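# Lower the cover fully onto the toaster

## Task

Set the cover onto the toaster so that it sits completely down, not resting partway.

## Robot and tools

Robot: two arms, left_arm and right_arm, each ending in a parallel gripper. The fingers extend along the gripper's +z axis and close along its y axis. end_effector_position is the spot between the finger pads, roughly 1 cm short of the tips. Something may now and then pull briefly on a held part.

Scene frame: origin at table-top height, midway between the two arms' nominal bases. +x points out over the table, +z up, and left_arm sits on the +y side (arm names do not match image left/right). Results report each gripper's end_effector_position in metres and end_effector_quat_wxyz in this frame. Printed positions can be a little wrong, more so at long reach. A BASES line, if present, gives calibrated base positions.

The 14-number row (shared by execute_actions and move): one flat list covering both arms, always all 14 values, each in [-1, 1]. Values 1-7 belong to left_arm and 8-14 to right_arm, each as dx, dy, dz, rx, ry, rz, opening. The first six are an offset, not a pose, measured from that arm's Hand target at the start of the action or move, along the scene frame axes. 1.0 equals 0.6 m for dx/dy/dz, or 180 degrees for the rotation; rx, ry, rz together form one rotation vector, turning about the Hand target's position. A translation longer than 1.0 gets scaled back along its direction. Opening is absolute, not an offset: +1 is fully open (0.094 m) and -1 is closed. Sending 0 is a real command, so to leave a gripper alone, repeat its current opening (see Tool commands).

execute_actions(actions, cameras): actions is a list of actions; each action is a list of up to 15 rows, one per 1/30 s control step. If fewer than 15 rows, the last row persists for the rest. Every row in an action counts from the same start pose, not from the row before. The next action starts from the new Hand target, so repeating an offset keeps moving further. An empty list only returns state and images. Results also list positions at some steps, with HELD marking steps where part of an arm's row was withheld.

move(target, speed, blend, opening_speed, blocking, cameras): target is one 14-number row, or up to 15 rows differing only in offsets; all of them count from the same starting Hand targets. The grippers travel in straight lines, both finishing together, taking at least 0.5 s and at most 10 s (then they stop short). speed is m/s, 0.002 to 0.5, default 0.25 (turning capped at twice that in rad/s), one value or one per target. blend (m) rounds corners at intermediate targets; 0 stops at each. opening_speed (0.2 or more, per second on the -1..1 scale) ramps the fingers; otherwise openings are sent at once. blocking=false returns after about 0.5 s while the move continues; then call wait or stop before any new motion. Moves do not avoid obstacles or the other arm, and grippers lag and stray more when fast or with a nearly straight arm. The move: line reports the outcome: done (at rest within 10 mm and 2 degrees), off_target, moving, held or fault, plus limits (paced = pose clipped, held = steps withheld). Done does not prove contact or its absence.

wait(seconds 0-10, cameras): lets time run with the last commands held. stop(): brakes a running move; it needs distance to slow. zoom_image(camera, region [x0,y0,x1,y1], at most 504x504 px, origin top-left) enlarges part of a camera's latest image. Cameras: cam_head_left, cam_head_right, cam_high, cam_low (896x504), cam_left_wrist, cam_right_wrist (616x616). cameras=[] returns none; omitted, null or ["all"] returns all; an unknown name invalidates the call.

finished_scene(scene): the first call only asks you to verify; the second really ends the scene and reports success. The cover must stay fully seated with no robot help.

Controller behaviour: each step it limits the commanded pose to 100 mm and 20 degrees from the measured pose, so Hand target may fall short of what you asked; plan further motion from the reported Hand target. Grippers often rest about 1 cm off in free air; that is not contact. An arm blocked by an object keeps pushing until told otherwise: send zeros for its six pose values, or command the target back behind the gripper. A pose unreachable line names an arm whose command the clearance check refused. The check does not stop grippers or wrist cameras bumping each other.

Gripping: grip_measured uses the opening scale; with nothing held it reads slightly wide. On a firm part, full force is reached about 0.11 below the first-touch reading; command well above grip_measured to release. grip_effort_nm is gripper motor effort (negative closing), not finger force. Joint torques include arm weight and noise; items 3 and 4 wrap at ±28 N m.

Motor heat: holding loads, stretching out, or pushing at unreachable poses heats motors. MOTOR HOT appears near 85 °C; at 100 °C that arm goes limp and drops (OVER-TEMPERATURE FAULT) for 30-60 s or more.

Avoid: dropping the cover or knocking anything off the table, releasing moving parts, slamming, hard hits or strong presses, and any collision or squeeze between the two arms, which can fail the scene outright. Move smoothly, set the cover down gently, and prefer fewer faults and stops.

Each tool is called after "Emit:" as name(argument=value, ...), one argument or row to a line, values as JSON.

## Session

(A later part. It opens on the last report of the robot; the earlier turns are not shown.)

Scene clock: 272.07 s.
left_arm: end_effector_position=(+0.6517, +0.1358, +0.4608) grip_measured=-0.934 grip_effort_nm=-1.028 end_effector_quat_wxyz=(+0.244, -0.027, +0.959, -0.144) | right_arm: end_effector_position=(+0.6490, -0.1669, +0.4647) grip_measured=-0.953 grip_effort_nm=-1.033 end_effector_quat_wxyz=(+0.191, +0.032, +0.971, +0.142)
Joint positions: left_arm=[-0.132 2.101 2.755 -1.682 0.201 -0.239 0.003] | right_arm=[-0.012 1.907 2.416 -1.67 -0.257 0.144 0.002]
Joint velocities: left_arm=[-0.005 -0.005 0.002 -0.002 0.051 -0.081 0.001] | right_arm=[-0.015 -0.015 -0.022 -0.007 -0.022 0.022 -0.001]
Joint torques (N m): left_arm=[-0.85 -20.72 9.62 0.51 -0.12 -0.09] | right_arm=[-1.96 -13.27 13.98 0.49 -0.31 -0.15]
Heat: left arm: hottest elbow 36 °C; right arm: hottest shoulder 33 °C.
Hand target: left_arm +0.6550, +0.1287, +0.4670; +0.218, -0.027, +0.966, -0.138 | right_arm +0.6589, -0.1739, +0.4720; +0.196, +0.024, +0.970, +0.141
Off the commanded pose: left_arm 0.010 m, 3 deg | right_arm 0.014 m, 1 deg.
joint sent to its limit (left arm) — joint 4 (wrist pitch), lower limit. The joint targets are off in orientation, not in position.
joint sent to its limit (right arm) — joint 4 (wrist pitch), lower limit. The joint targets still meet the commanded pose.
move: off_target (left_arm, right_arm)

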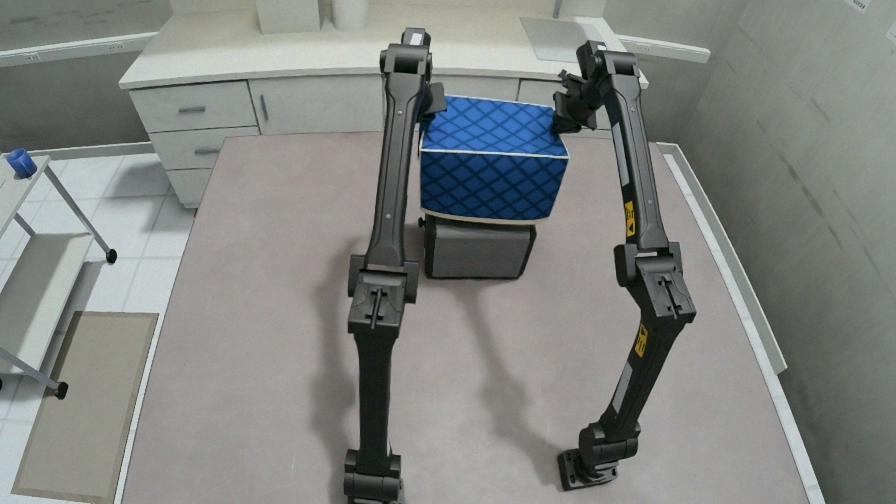

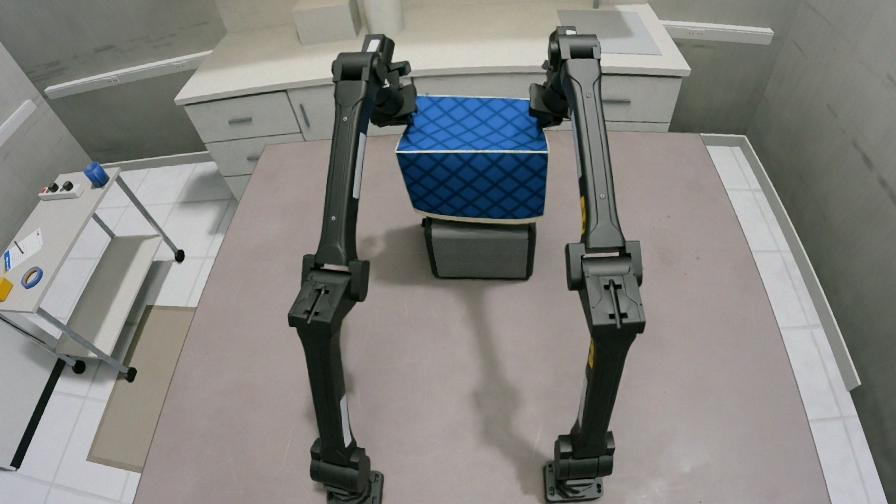

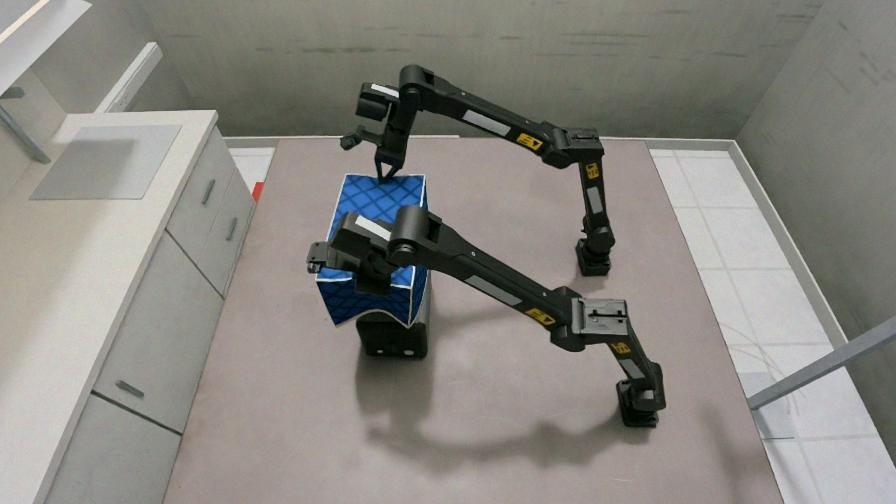

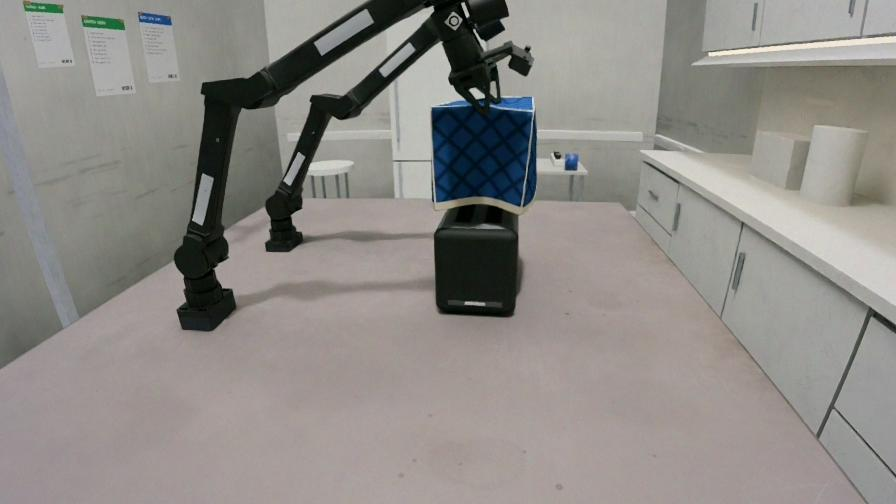

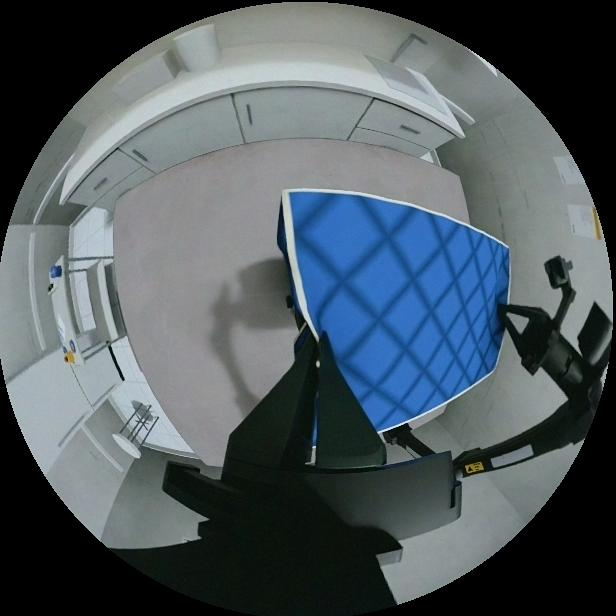

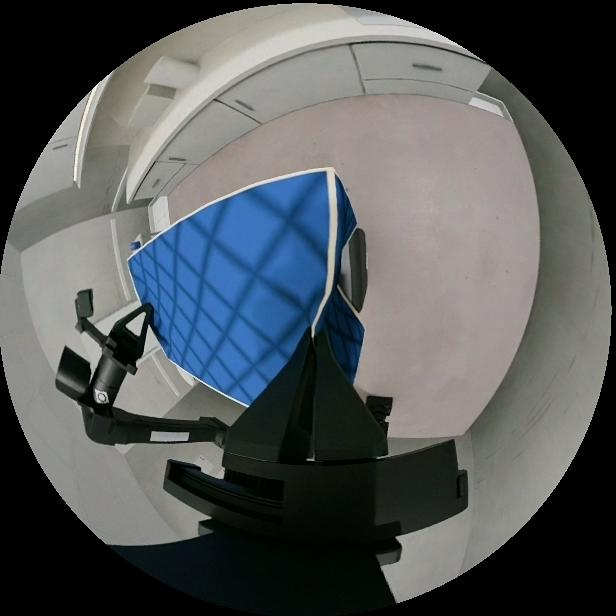

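Emit:
move(
  target=[-0.005,0,-0.125,0,0,0,-1,0,0,-0.133,0,0,0,-1],
  speed=0.08,
)

Emit:
zoom_image(
  camera="cam_high",
  region=[300, 170, 480, 390],
)

Emit:
zoom_image(
  camera="cam_low",
  region=[390, 80, 570, 330],
)

Scene clock: 282.67 s.
left_arm: end_effector_position=(+0.6535, +0.1360, +0.3839) grip_measured=-0.934 grip_effort_nm=-1.023 end_effector_quat_wxyz=(+0.209, -0.031, +0.968, -0.137) | right_arm: end_effector_position=(+0.6606, -0.1661, +0.3914) grip_measured=-0.953 grip_effort_nm=-1.033 end_effector_quat_wxyz=(+0.193, +0.028, +0.970, +0.143)
Joint positions: left_arm=[-0.132 1.984 2.351 -1.47 0.199 -0.239 0.003] | right_arm=[-0.012 1.836 2.1 -1.421 -0.26 0.137 0.002]
Joint velocities: left_arm=[0.005 0.005 -0.017 -0.017 -0.037 -0.022 0] | right_arm=[-0.024 -0.005 -0.007 -0.007 0.007 -0.037 0]
Joint torques (N m): left_arm=[-0.79 -23.71 7.1 1.1 -0.01 0.06] | right_arm=[-1.96 -15.97 8.17 1.01 -0.18 -0.11]
Heat: left arm: hottest elbow 36 °C; right arm: hottest shoulder 34 °C.
Hand target: left_arm +0.6516, +0.1302, +0.3914; +0.218, -0.027, +0.966, -0.138 | right_arm +0.6579, -0.1739, +0.3924; +0.197, +0.024, +0.970, +0.141
Off the commanded pose: left_arm 0.011 m, 1 deg | right_arm 0.008 m, 1 deg.
move: off_target (left_arm)

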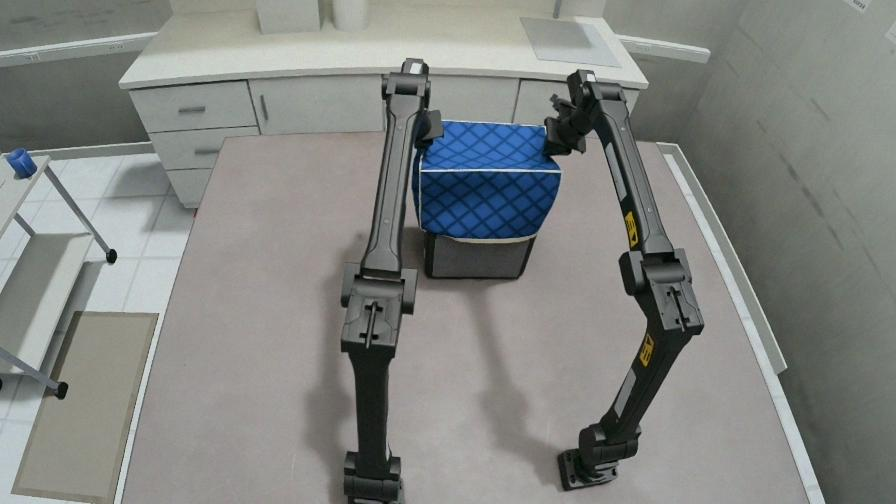

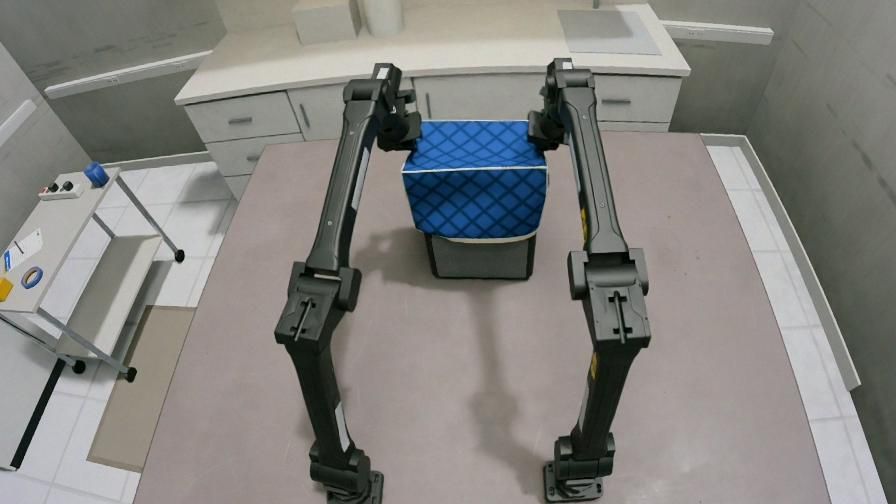

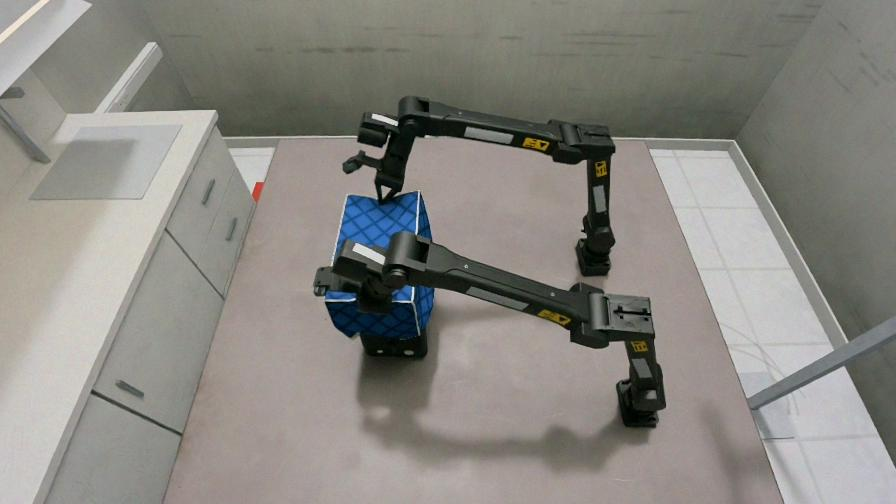

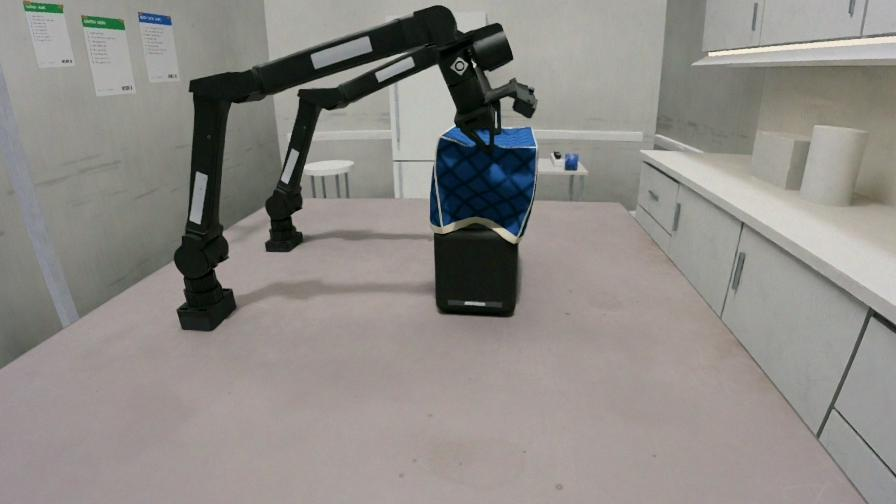

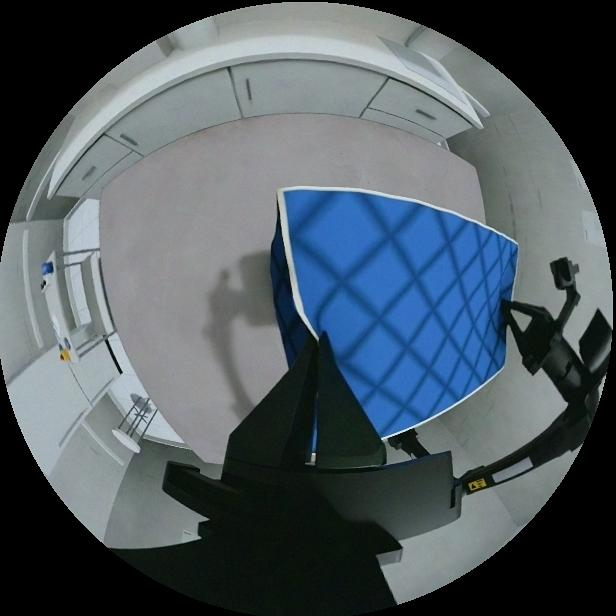

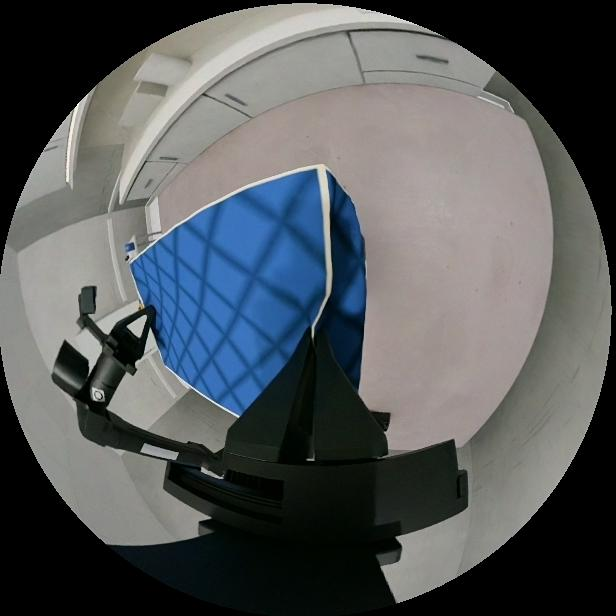

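Scaled by 2.291.

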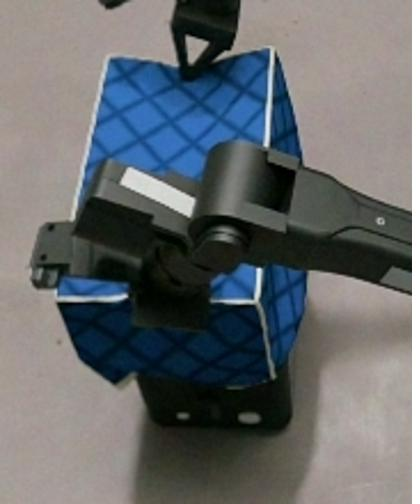

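Scaled by 2.016.

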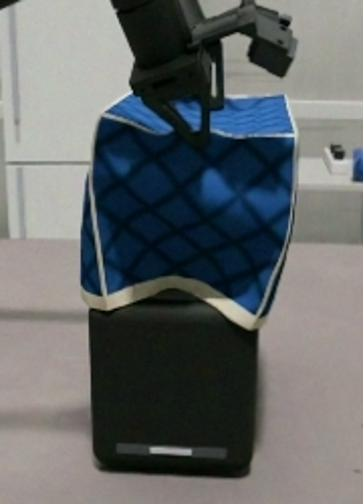

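Emit:
zoom_image(
  camera="cam_head_left",
  region=[400, 100, 580, 290],
)

Emit:
zoom_image(
  camera="cam_head_right",
  region=[390, 100, 570, 290],
)

Scaled by 2.653.

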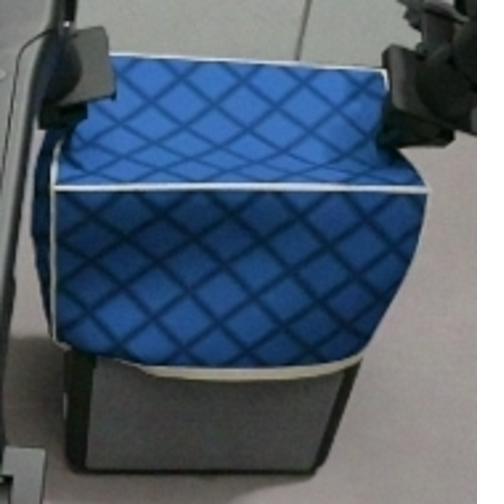

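Scaled by 2.653.

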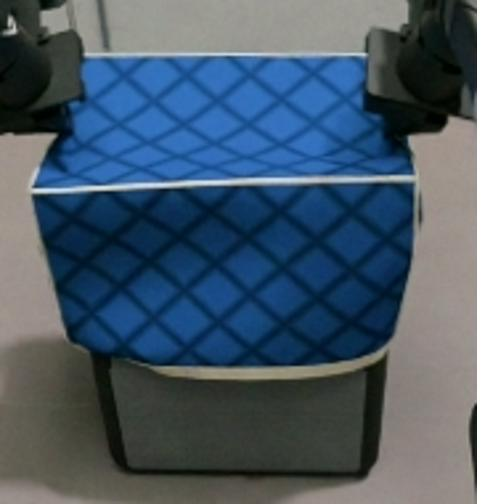

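Emit:
move(
  target=[0,0,-0.14,0,0,0,-1,0,0,-0.14,0,0,0,-1],
  speed=0.08,
)

Scene clock: 292.53 s.
left_arm: end_effector_position=(+0.6495, +0.1366, +0.3363) grip_measured=-0.934 grip_effort_nm=-1.023 end_effector_quat_wxyz=(+0.240, -0.028, +0.960, -0.142) | right_arm: end_effector_position=(+0.6602, -0.1647, +0.3297) grip_measured=-0.953 grip_effort_nm=-1.028 end_effector_quat_wxyz=(+0.212, +0.024, +0.966, +0.148)
Joint positions: left_arm=[-0.132 1.868 2.024 -1.194 0.198 -0.239 0.003] | right_arm=[-0.012 1.774 1.837 -1.178 -0.268 0.137 0.002]
Joint velocities: left_arm=[-0.015 0.015 0.002 -0.007 0.051 -0.022 0] | right_arm=[-0.005 0.005 0.002 0.007 0.007 0.037 0.001]
Joint torques (N m): left_arm=[-0.73 -18.9 6.22 0.96 0.04 0.11] | right_arm=[-1.9 -13.92 7.04 0.95 0.11 -0.12]
Heat: left arm: hottest elbow 35 °C; right arm: hottest shoulder 34 °C.
Hand target: left_arm +0.6515, +0.1317, +0.3071; +0.218, -0.027, +0.966, -0.138 | right_arm +0.6567, -0.1739, +0.3086; +0.197, +0.024, +0.970, +0.141
Off the commanded pose: left_arm 0.030 m, 3 deg | right_arm 0.023 m, 2 deg.
move: off_target (left_arm, right_arm)

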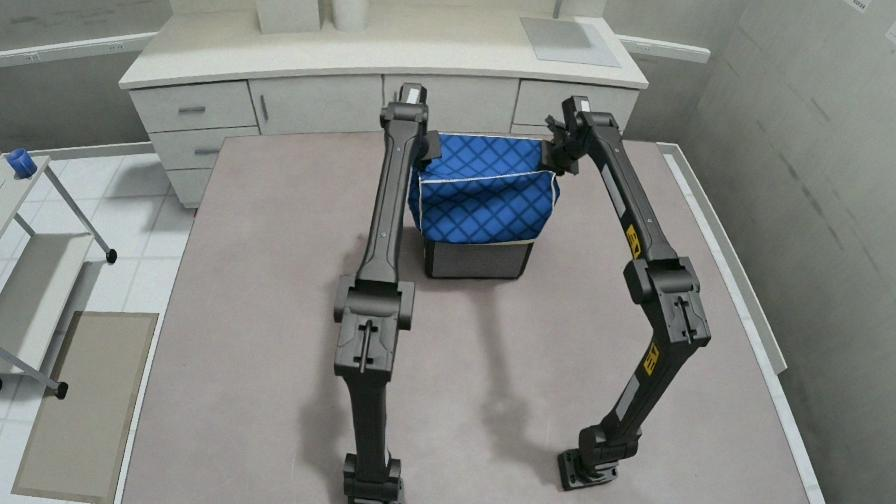

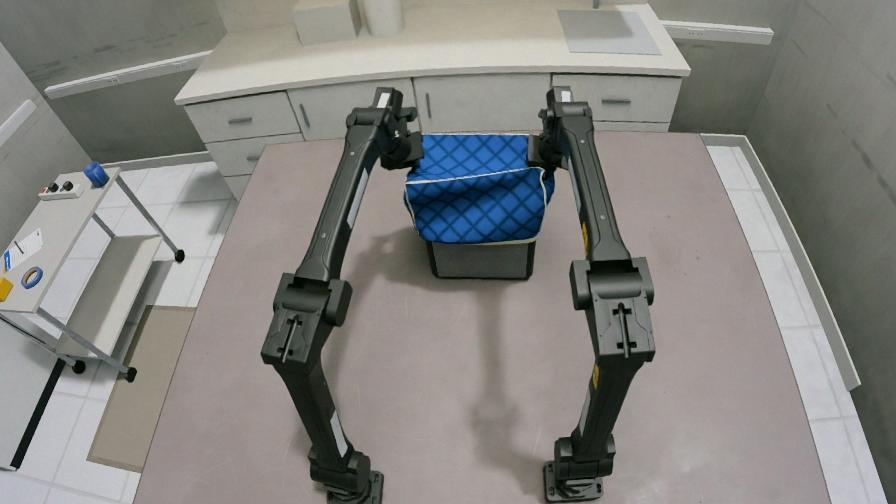

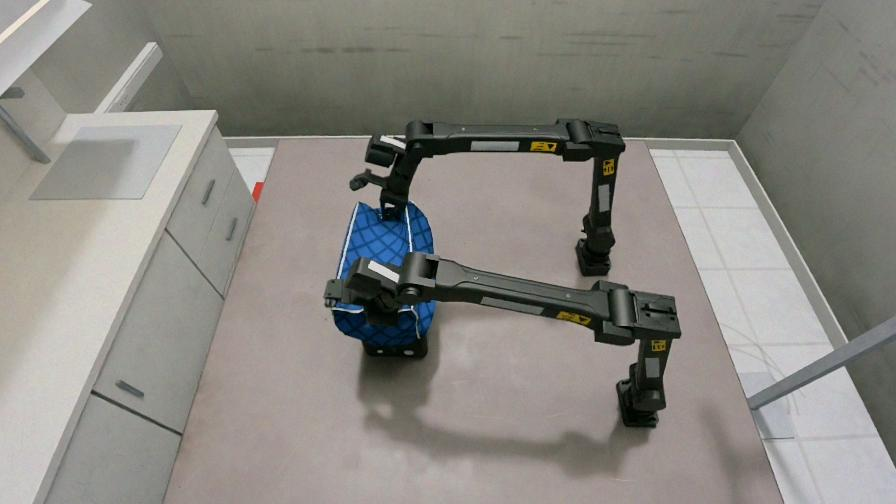

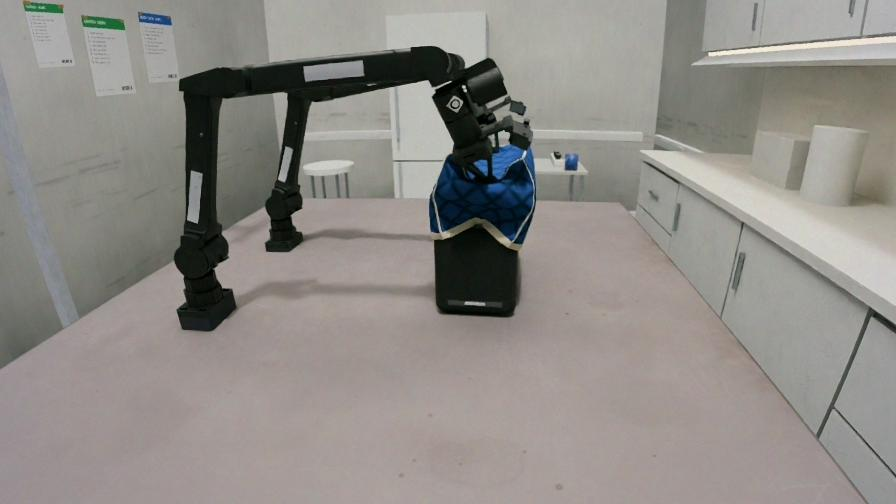

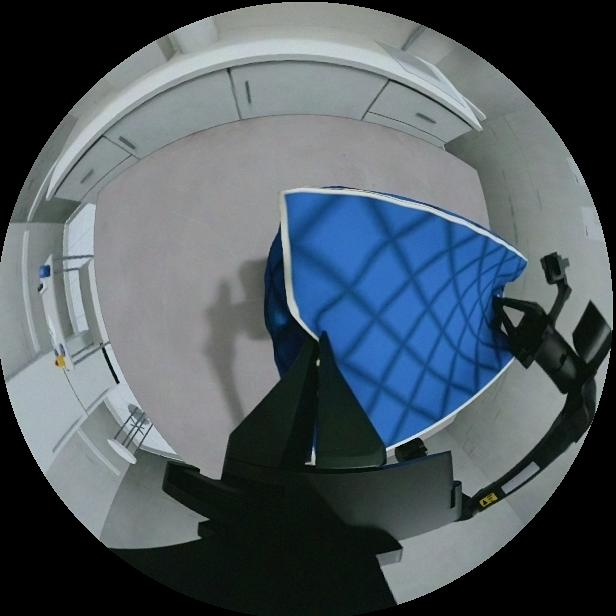

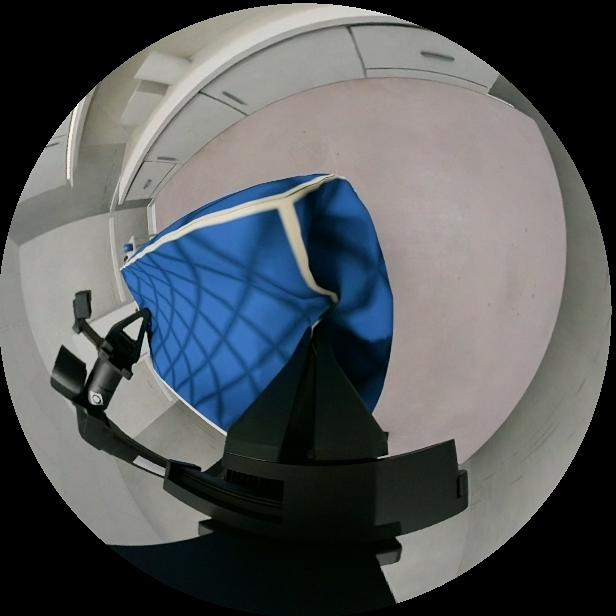

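Emit:
move(
  target=[0,0.015,0.26,0,0,0,-1,0,-0.015,0.26,0,0,0,-1],
  speed=0.12,
  cameras=[],
)

Emit:
move(
  target=[0,0.01,0,0.17,0,0,-1,0,-0.01,0,-0.17,0,0,-1],
  speed=0.15,
)

Scene clock: 311.60 s.
left_arm: end_effector_position=(+0.6477, +0.1354, +0.4556) grip_measured=-0.934 grip_effort_nm=-1.023 end_effector_quat_wxyz=(+0.234, -0.027, +0.961, -0.143) | right_arm: end_effector_position=(+0.6484, -0.1688, +0.4566) grip_measured=-0.953 grip_effort_nm=-1.033 end_effector_quat_wxyz=(+0.184, +0.026, +0.972, +0.146)
Joint positions: left_arm=[-0.133 2.087 2.72 -1.682 0.204 -0.239 0.003] | right_arm=[-0.018 1.904 2.39 -1.664 -0.271 0.126 0.002]
Joint velocities: left_arm=[-0.005 0.005 0.002 0.002 -0.022 -0.007 0.001] | right_arm=[-0.005 -0.015 0.017 -0.007 -0.051 -0.066 0]
Joint torques (N m): left_arm=[0.67 -20.48 9.91 0.51 0.04 0.07] | right_arm=[-2.73 -13.39 14.05 0.49 0.02 -0.15]
Heat: left arm: hottest elbow 35 °C; right arm: hottest shoulder 35 °C.
Hand target: left_arm +0.6519, +0.1379, +0.4641; +0.218, -0.027, +0.966, -0.138 | right_arm +0.6588, -0.1827, +0.4643; +0.197, +0.024, +0.970, +0.141
Off the commanded pose: left_arm 0.010 m, 2 deg | right_arm 0.018 m, 2 deg.
joint sent to its limit (left arm) — joint 4 (wrist pitch), lower limit. The joint targets are off in orientation, not in position.
move: off_target (right_arm)
No camera images: "cameras" was empty.

Scene clock: 314.10 s.
left_arm: end_effector_position=(+0.6453, +0.1260, +0.4582) grip_measured=-0.934 grip_effort_nm=-1.038 end_effector_quat_wxyz=(+0.276, +0.046, +0.955, +0.098) | right_arm: end_effector_position=(+0.6487, -0.1731, +0.4601) grip_measured=-0.953 grip_effort_nm=-1.038 end_effector_quat_wxyz=(+0.208, -0.029, +0.973, -0.100)
Joint positions: left_arm=[-0.27 2.089 2.72 -1.682 -0.301 -0.088 0.003] | right_arm=[0.112 1.904 2.402 -1.668 0.244 0.04 0.002]
Joint velocities: left_arm=[-0.005 -0.005 0.002 -0.017 0.022 0.007 0] | right_arm=[0.005 -0.005 0.002 0.007 -0.037 -0.007 0]
Joint torques (N m): left_arm=[1.14 -21.3 9.01 0.43 -1.16 0.16] | right_arm=[-2.61 -13.27 13.33 0.44 1.28 -0.16]
Heat: left arm: hottest elbow 35 °C; right arm: hottest shoulder 35 °C.
Hand target: left_arm +0.6523, +0.1440, +0.4630; +0.219, +0.032, +0.968, +0.122 | right_arm +0.6588, -0.1888, +0.4644; +0.197, -0.028, +0.973, -0.118
Off the commanded pose: left_arm 0.020 m, 7 deg | right_arm 0.019 m, 3 deg.
joint sent to its limit (left arm) — joint 4 (wrist pitch), lower limit. The joint targets are off in orientation, not in position.
joint sent to its limit (right arm) — joint 4 (wrist pitch), lower limit. The joint targets still meet the commanded pose.
move: off_target (left_arm, right_arm)

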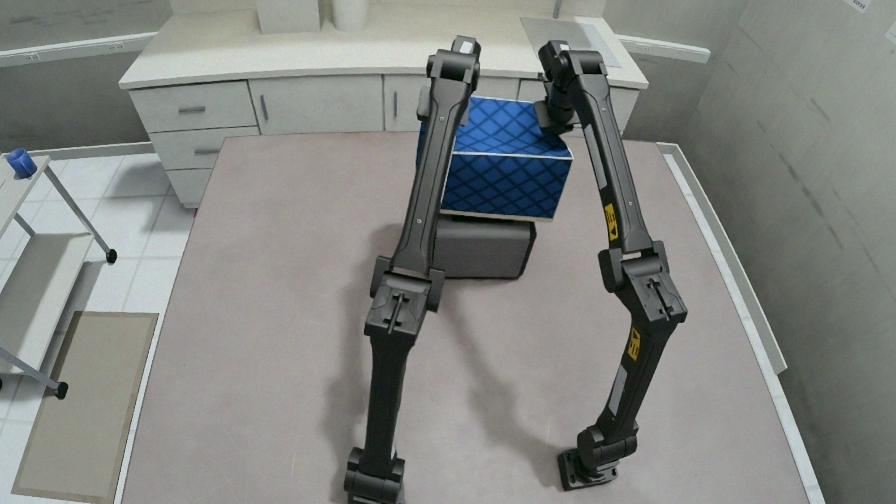

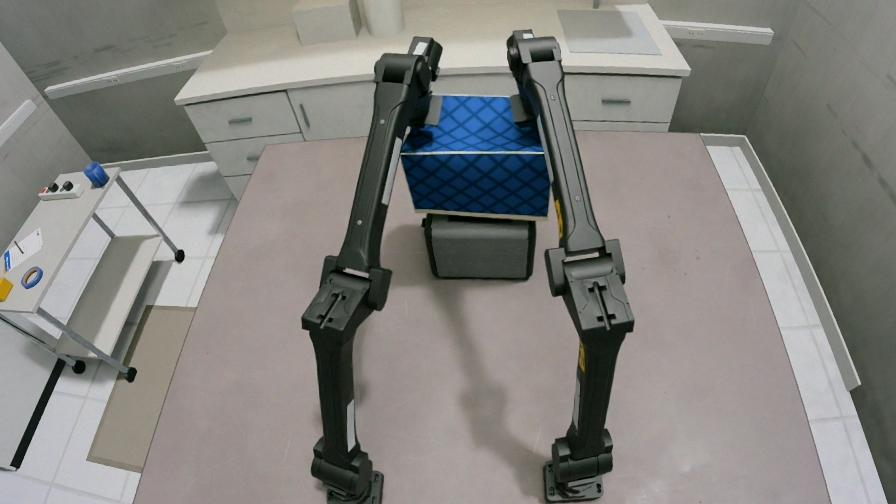

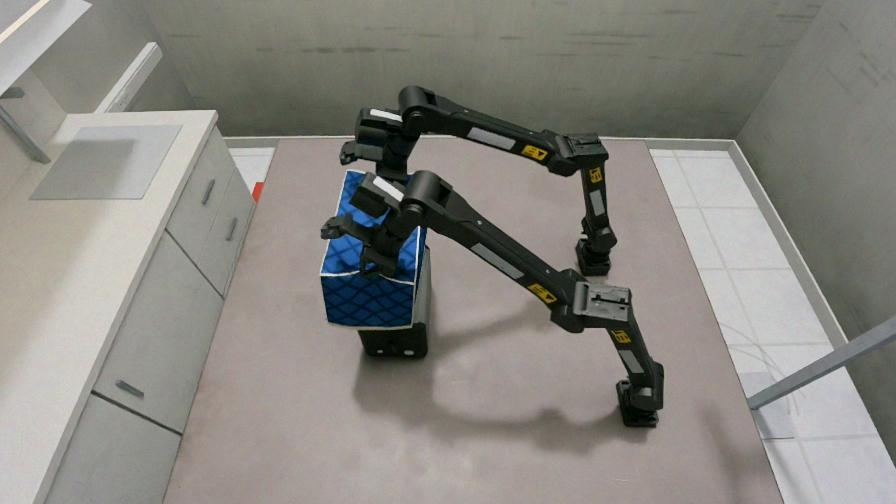

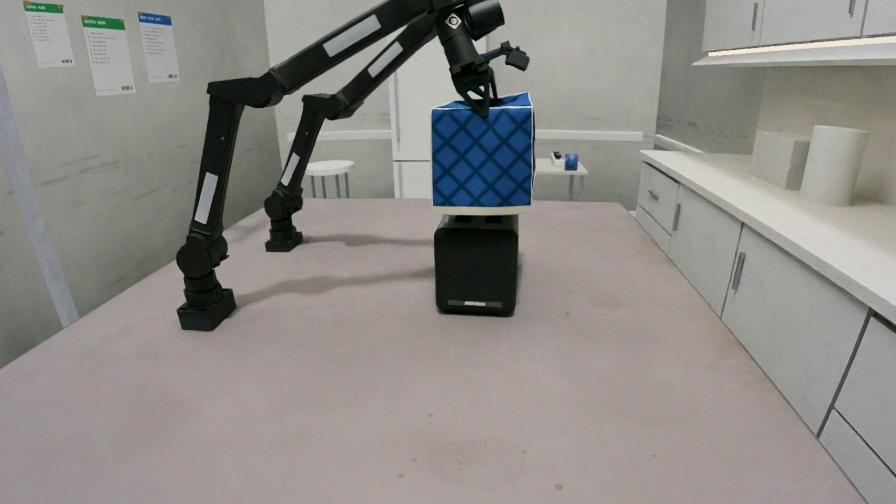

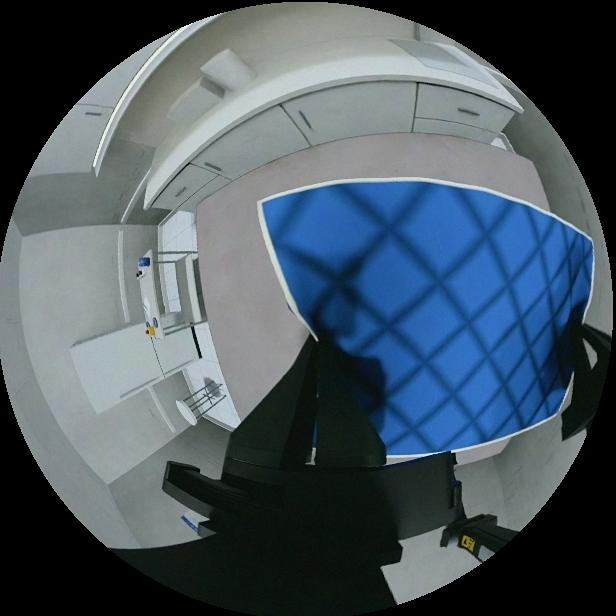

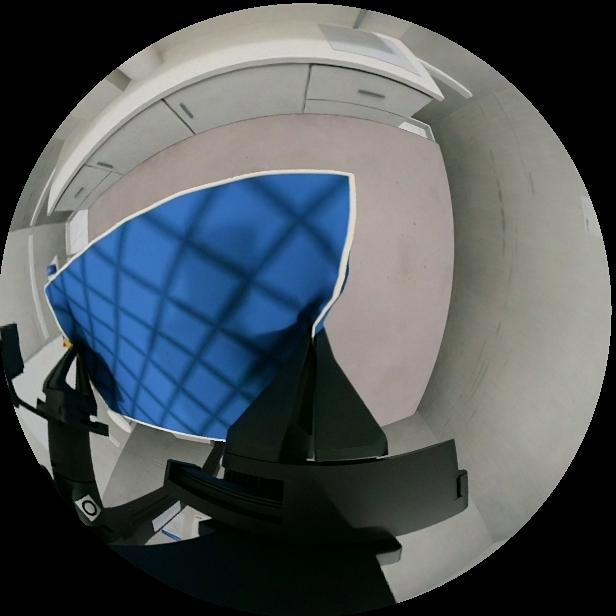

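Emit:
move(
  target=[0,0,-0.13,0,0,0,-1,0,0,-0.13,0,0,0,-1],
  speed=0.1,
)

Emit:
zoom_image(
  camera="cam_low",
  region=[380, 60, 600, 330],
)

Emit:
zoom_image(
  camera="cam_head_right",
  region=[360, 60, 620, 300],
)

Scene clock: 319.40 s.
left_arm: end_effector_position=(+0.6514, +0.1254, +0.3586) grip_measured=-0.934 grip_effort_nm=-1.023 end_effector_quat_wxyz=(+0.194, +0.050, +0.973, +0.117) | right_arm: end_effector_position=(+0.6629, -0.1719, +0.3688) grip_measured=-0.953 grip_effort_nm=-1.038 end_effector_quat_wxyz=(+0.183, -0.032, +0.977, -0.106)
Joint positions: left_arm=[-0.27 2.08 2.459 -1.605 -0.307 -0.108 0.003] | right_arm=[0.112 1.876 2.114 -1.46 0.249 0.039 0.002]
Joint velocities: left_arm=[-0.015 -0.005 0.002 0.032 -0.11 -0.007 -0.003] | right_arm=[0.005 -0.005 -0.002 -0.002 -0.007 -0.037 0]
Joint torques (N m): left_arm=[2.2 -26.34 7.47 1.03 -0.86 -0.03] | right_arm=[-2.55 -17.96 8.58 0.96 1.11 -0.06]
Heat: left arm: hottest elbow 36 °C; right arm: hottest shoulder 35 °C.
Hand target: left_arm +0.6520, +0.1455, +0.3846; +0.219, +0.031, +0.968, +0.122 | right_arm +0.6577, -0.1890, +0.3866; +0.197, -0.028, +0.973, -0.119
Off the commanded pose: left_arm 0.032 m, 4 deg | right_arm 0.025 m, 2 deg.
move: off_target (left_arm, right_arm)

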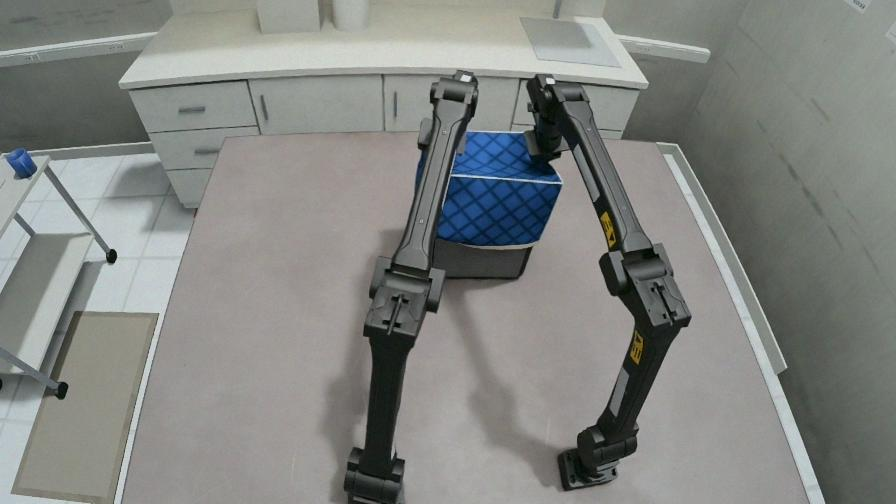

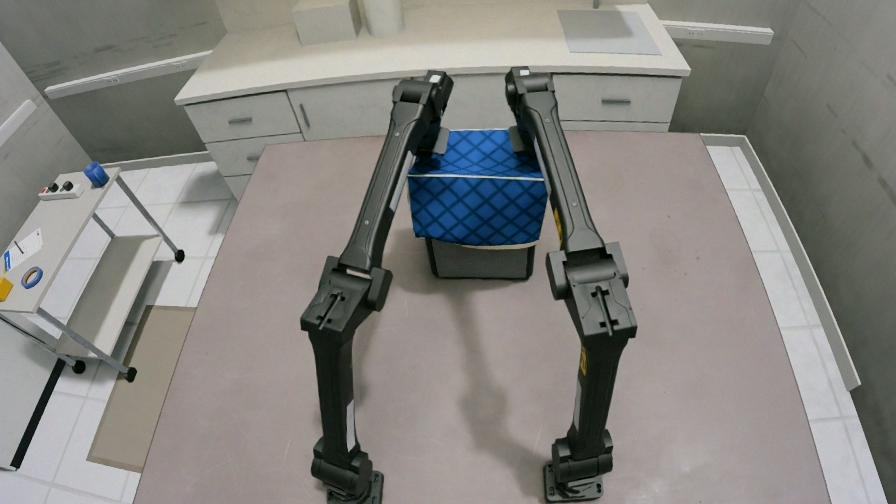

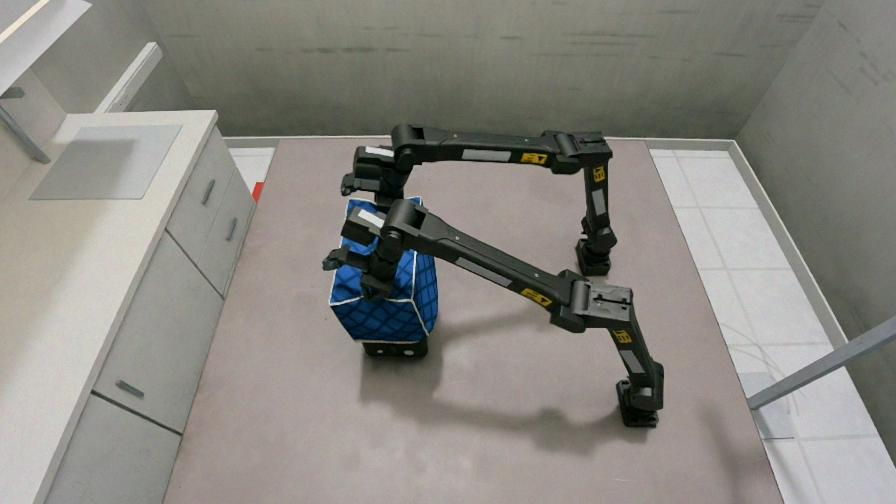

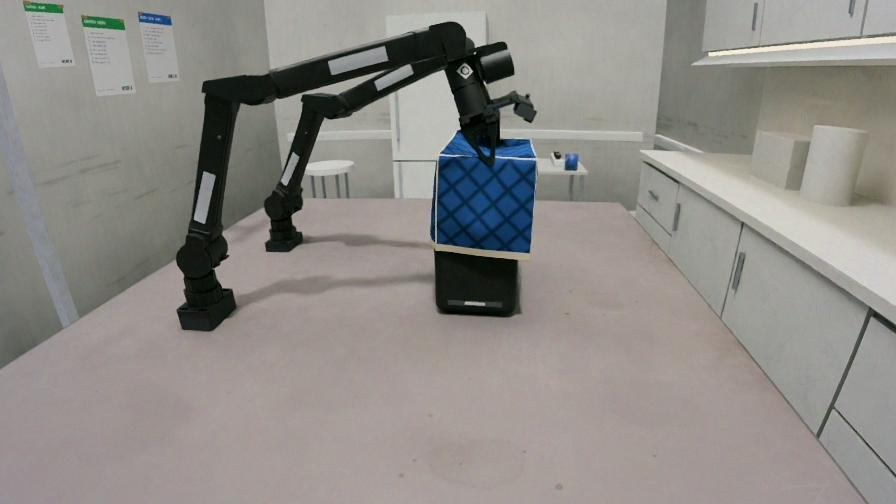

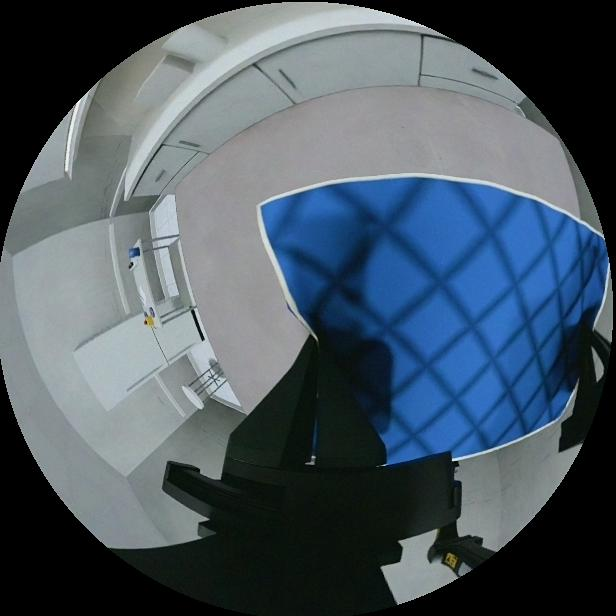

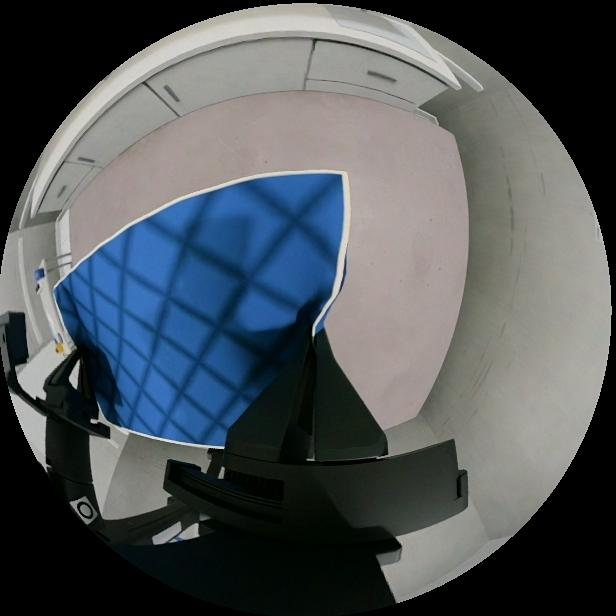

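Scaled by 1.867.

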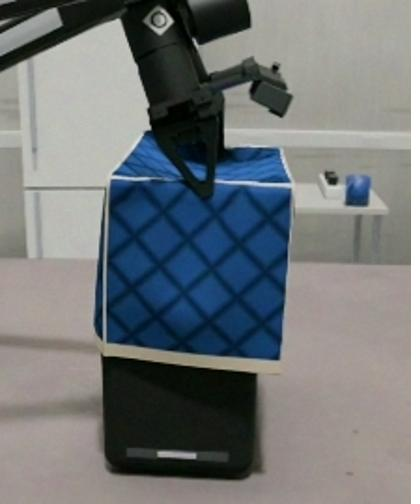

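Scaled by 1.938.

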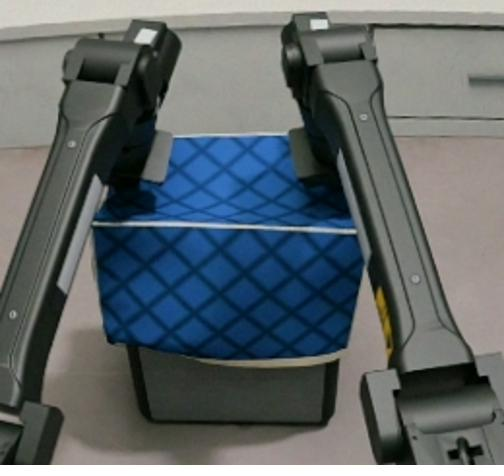

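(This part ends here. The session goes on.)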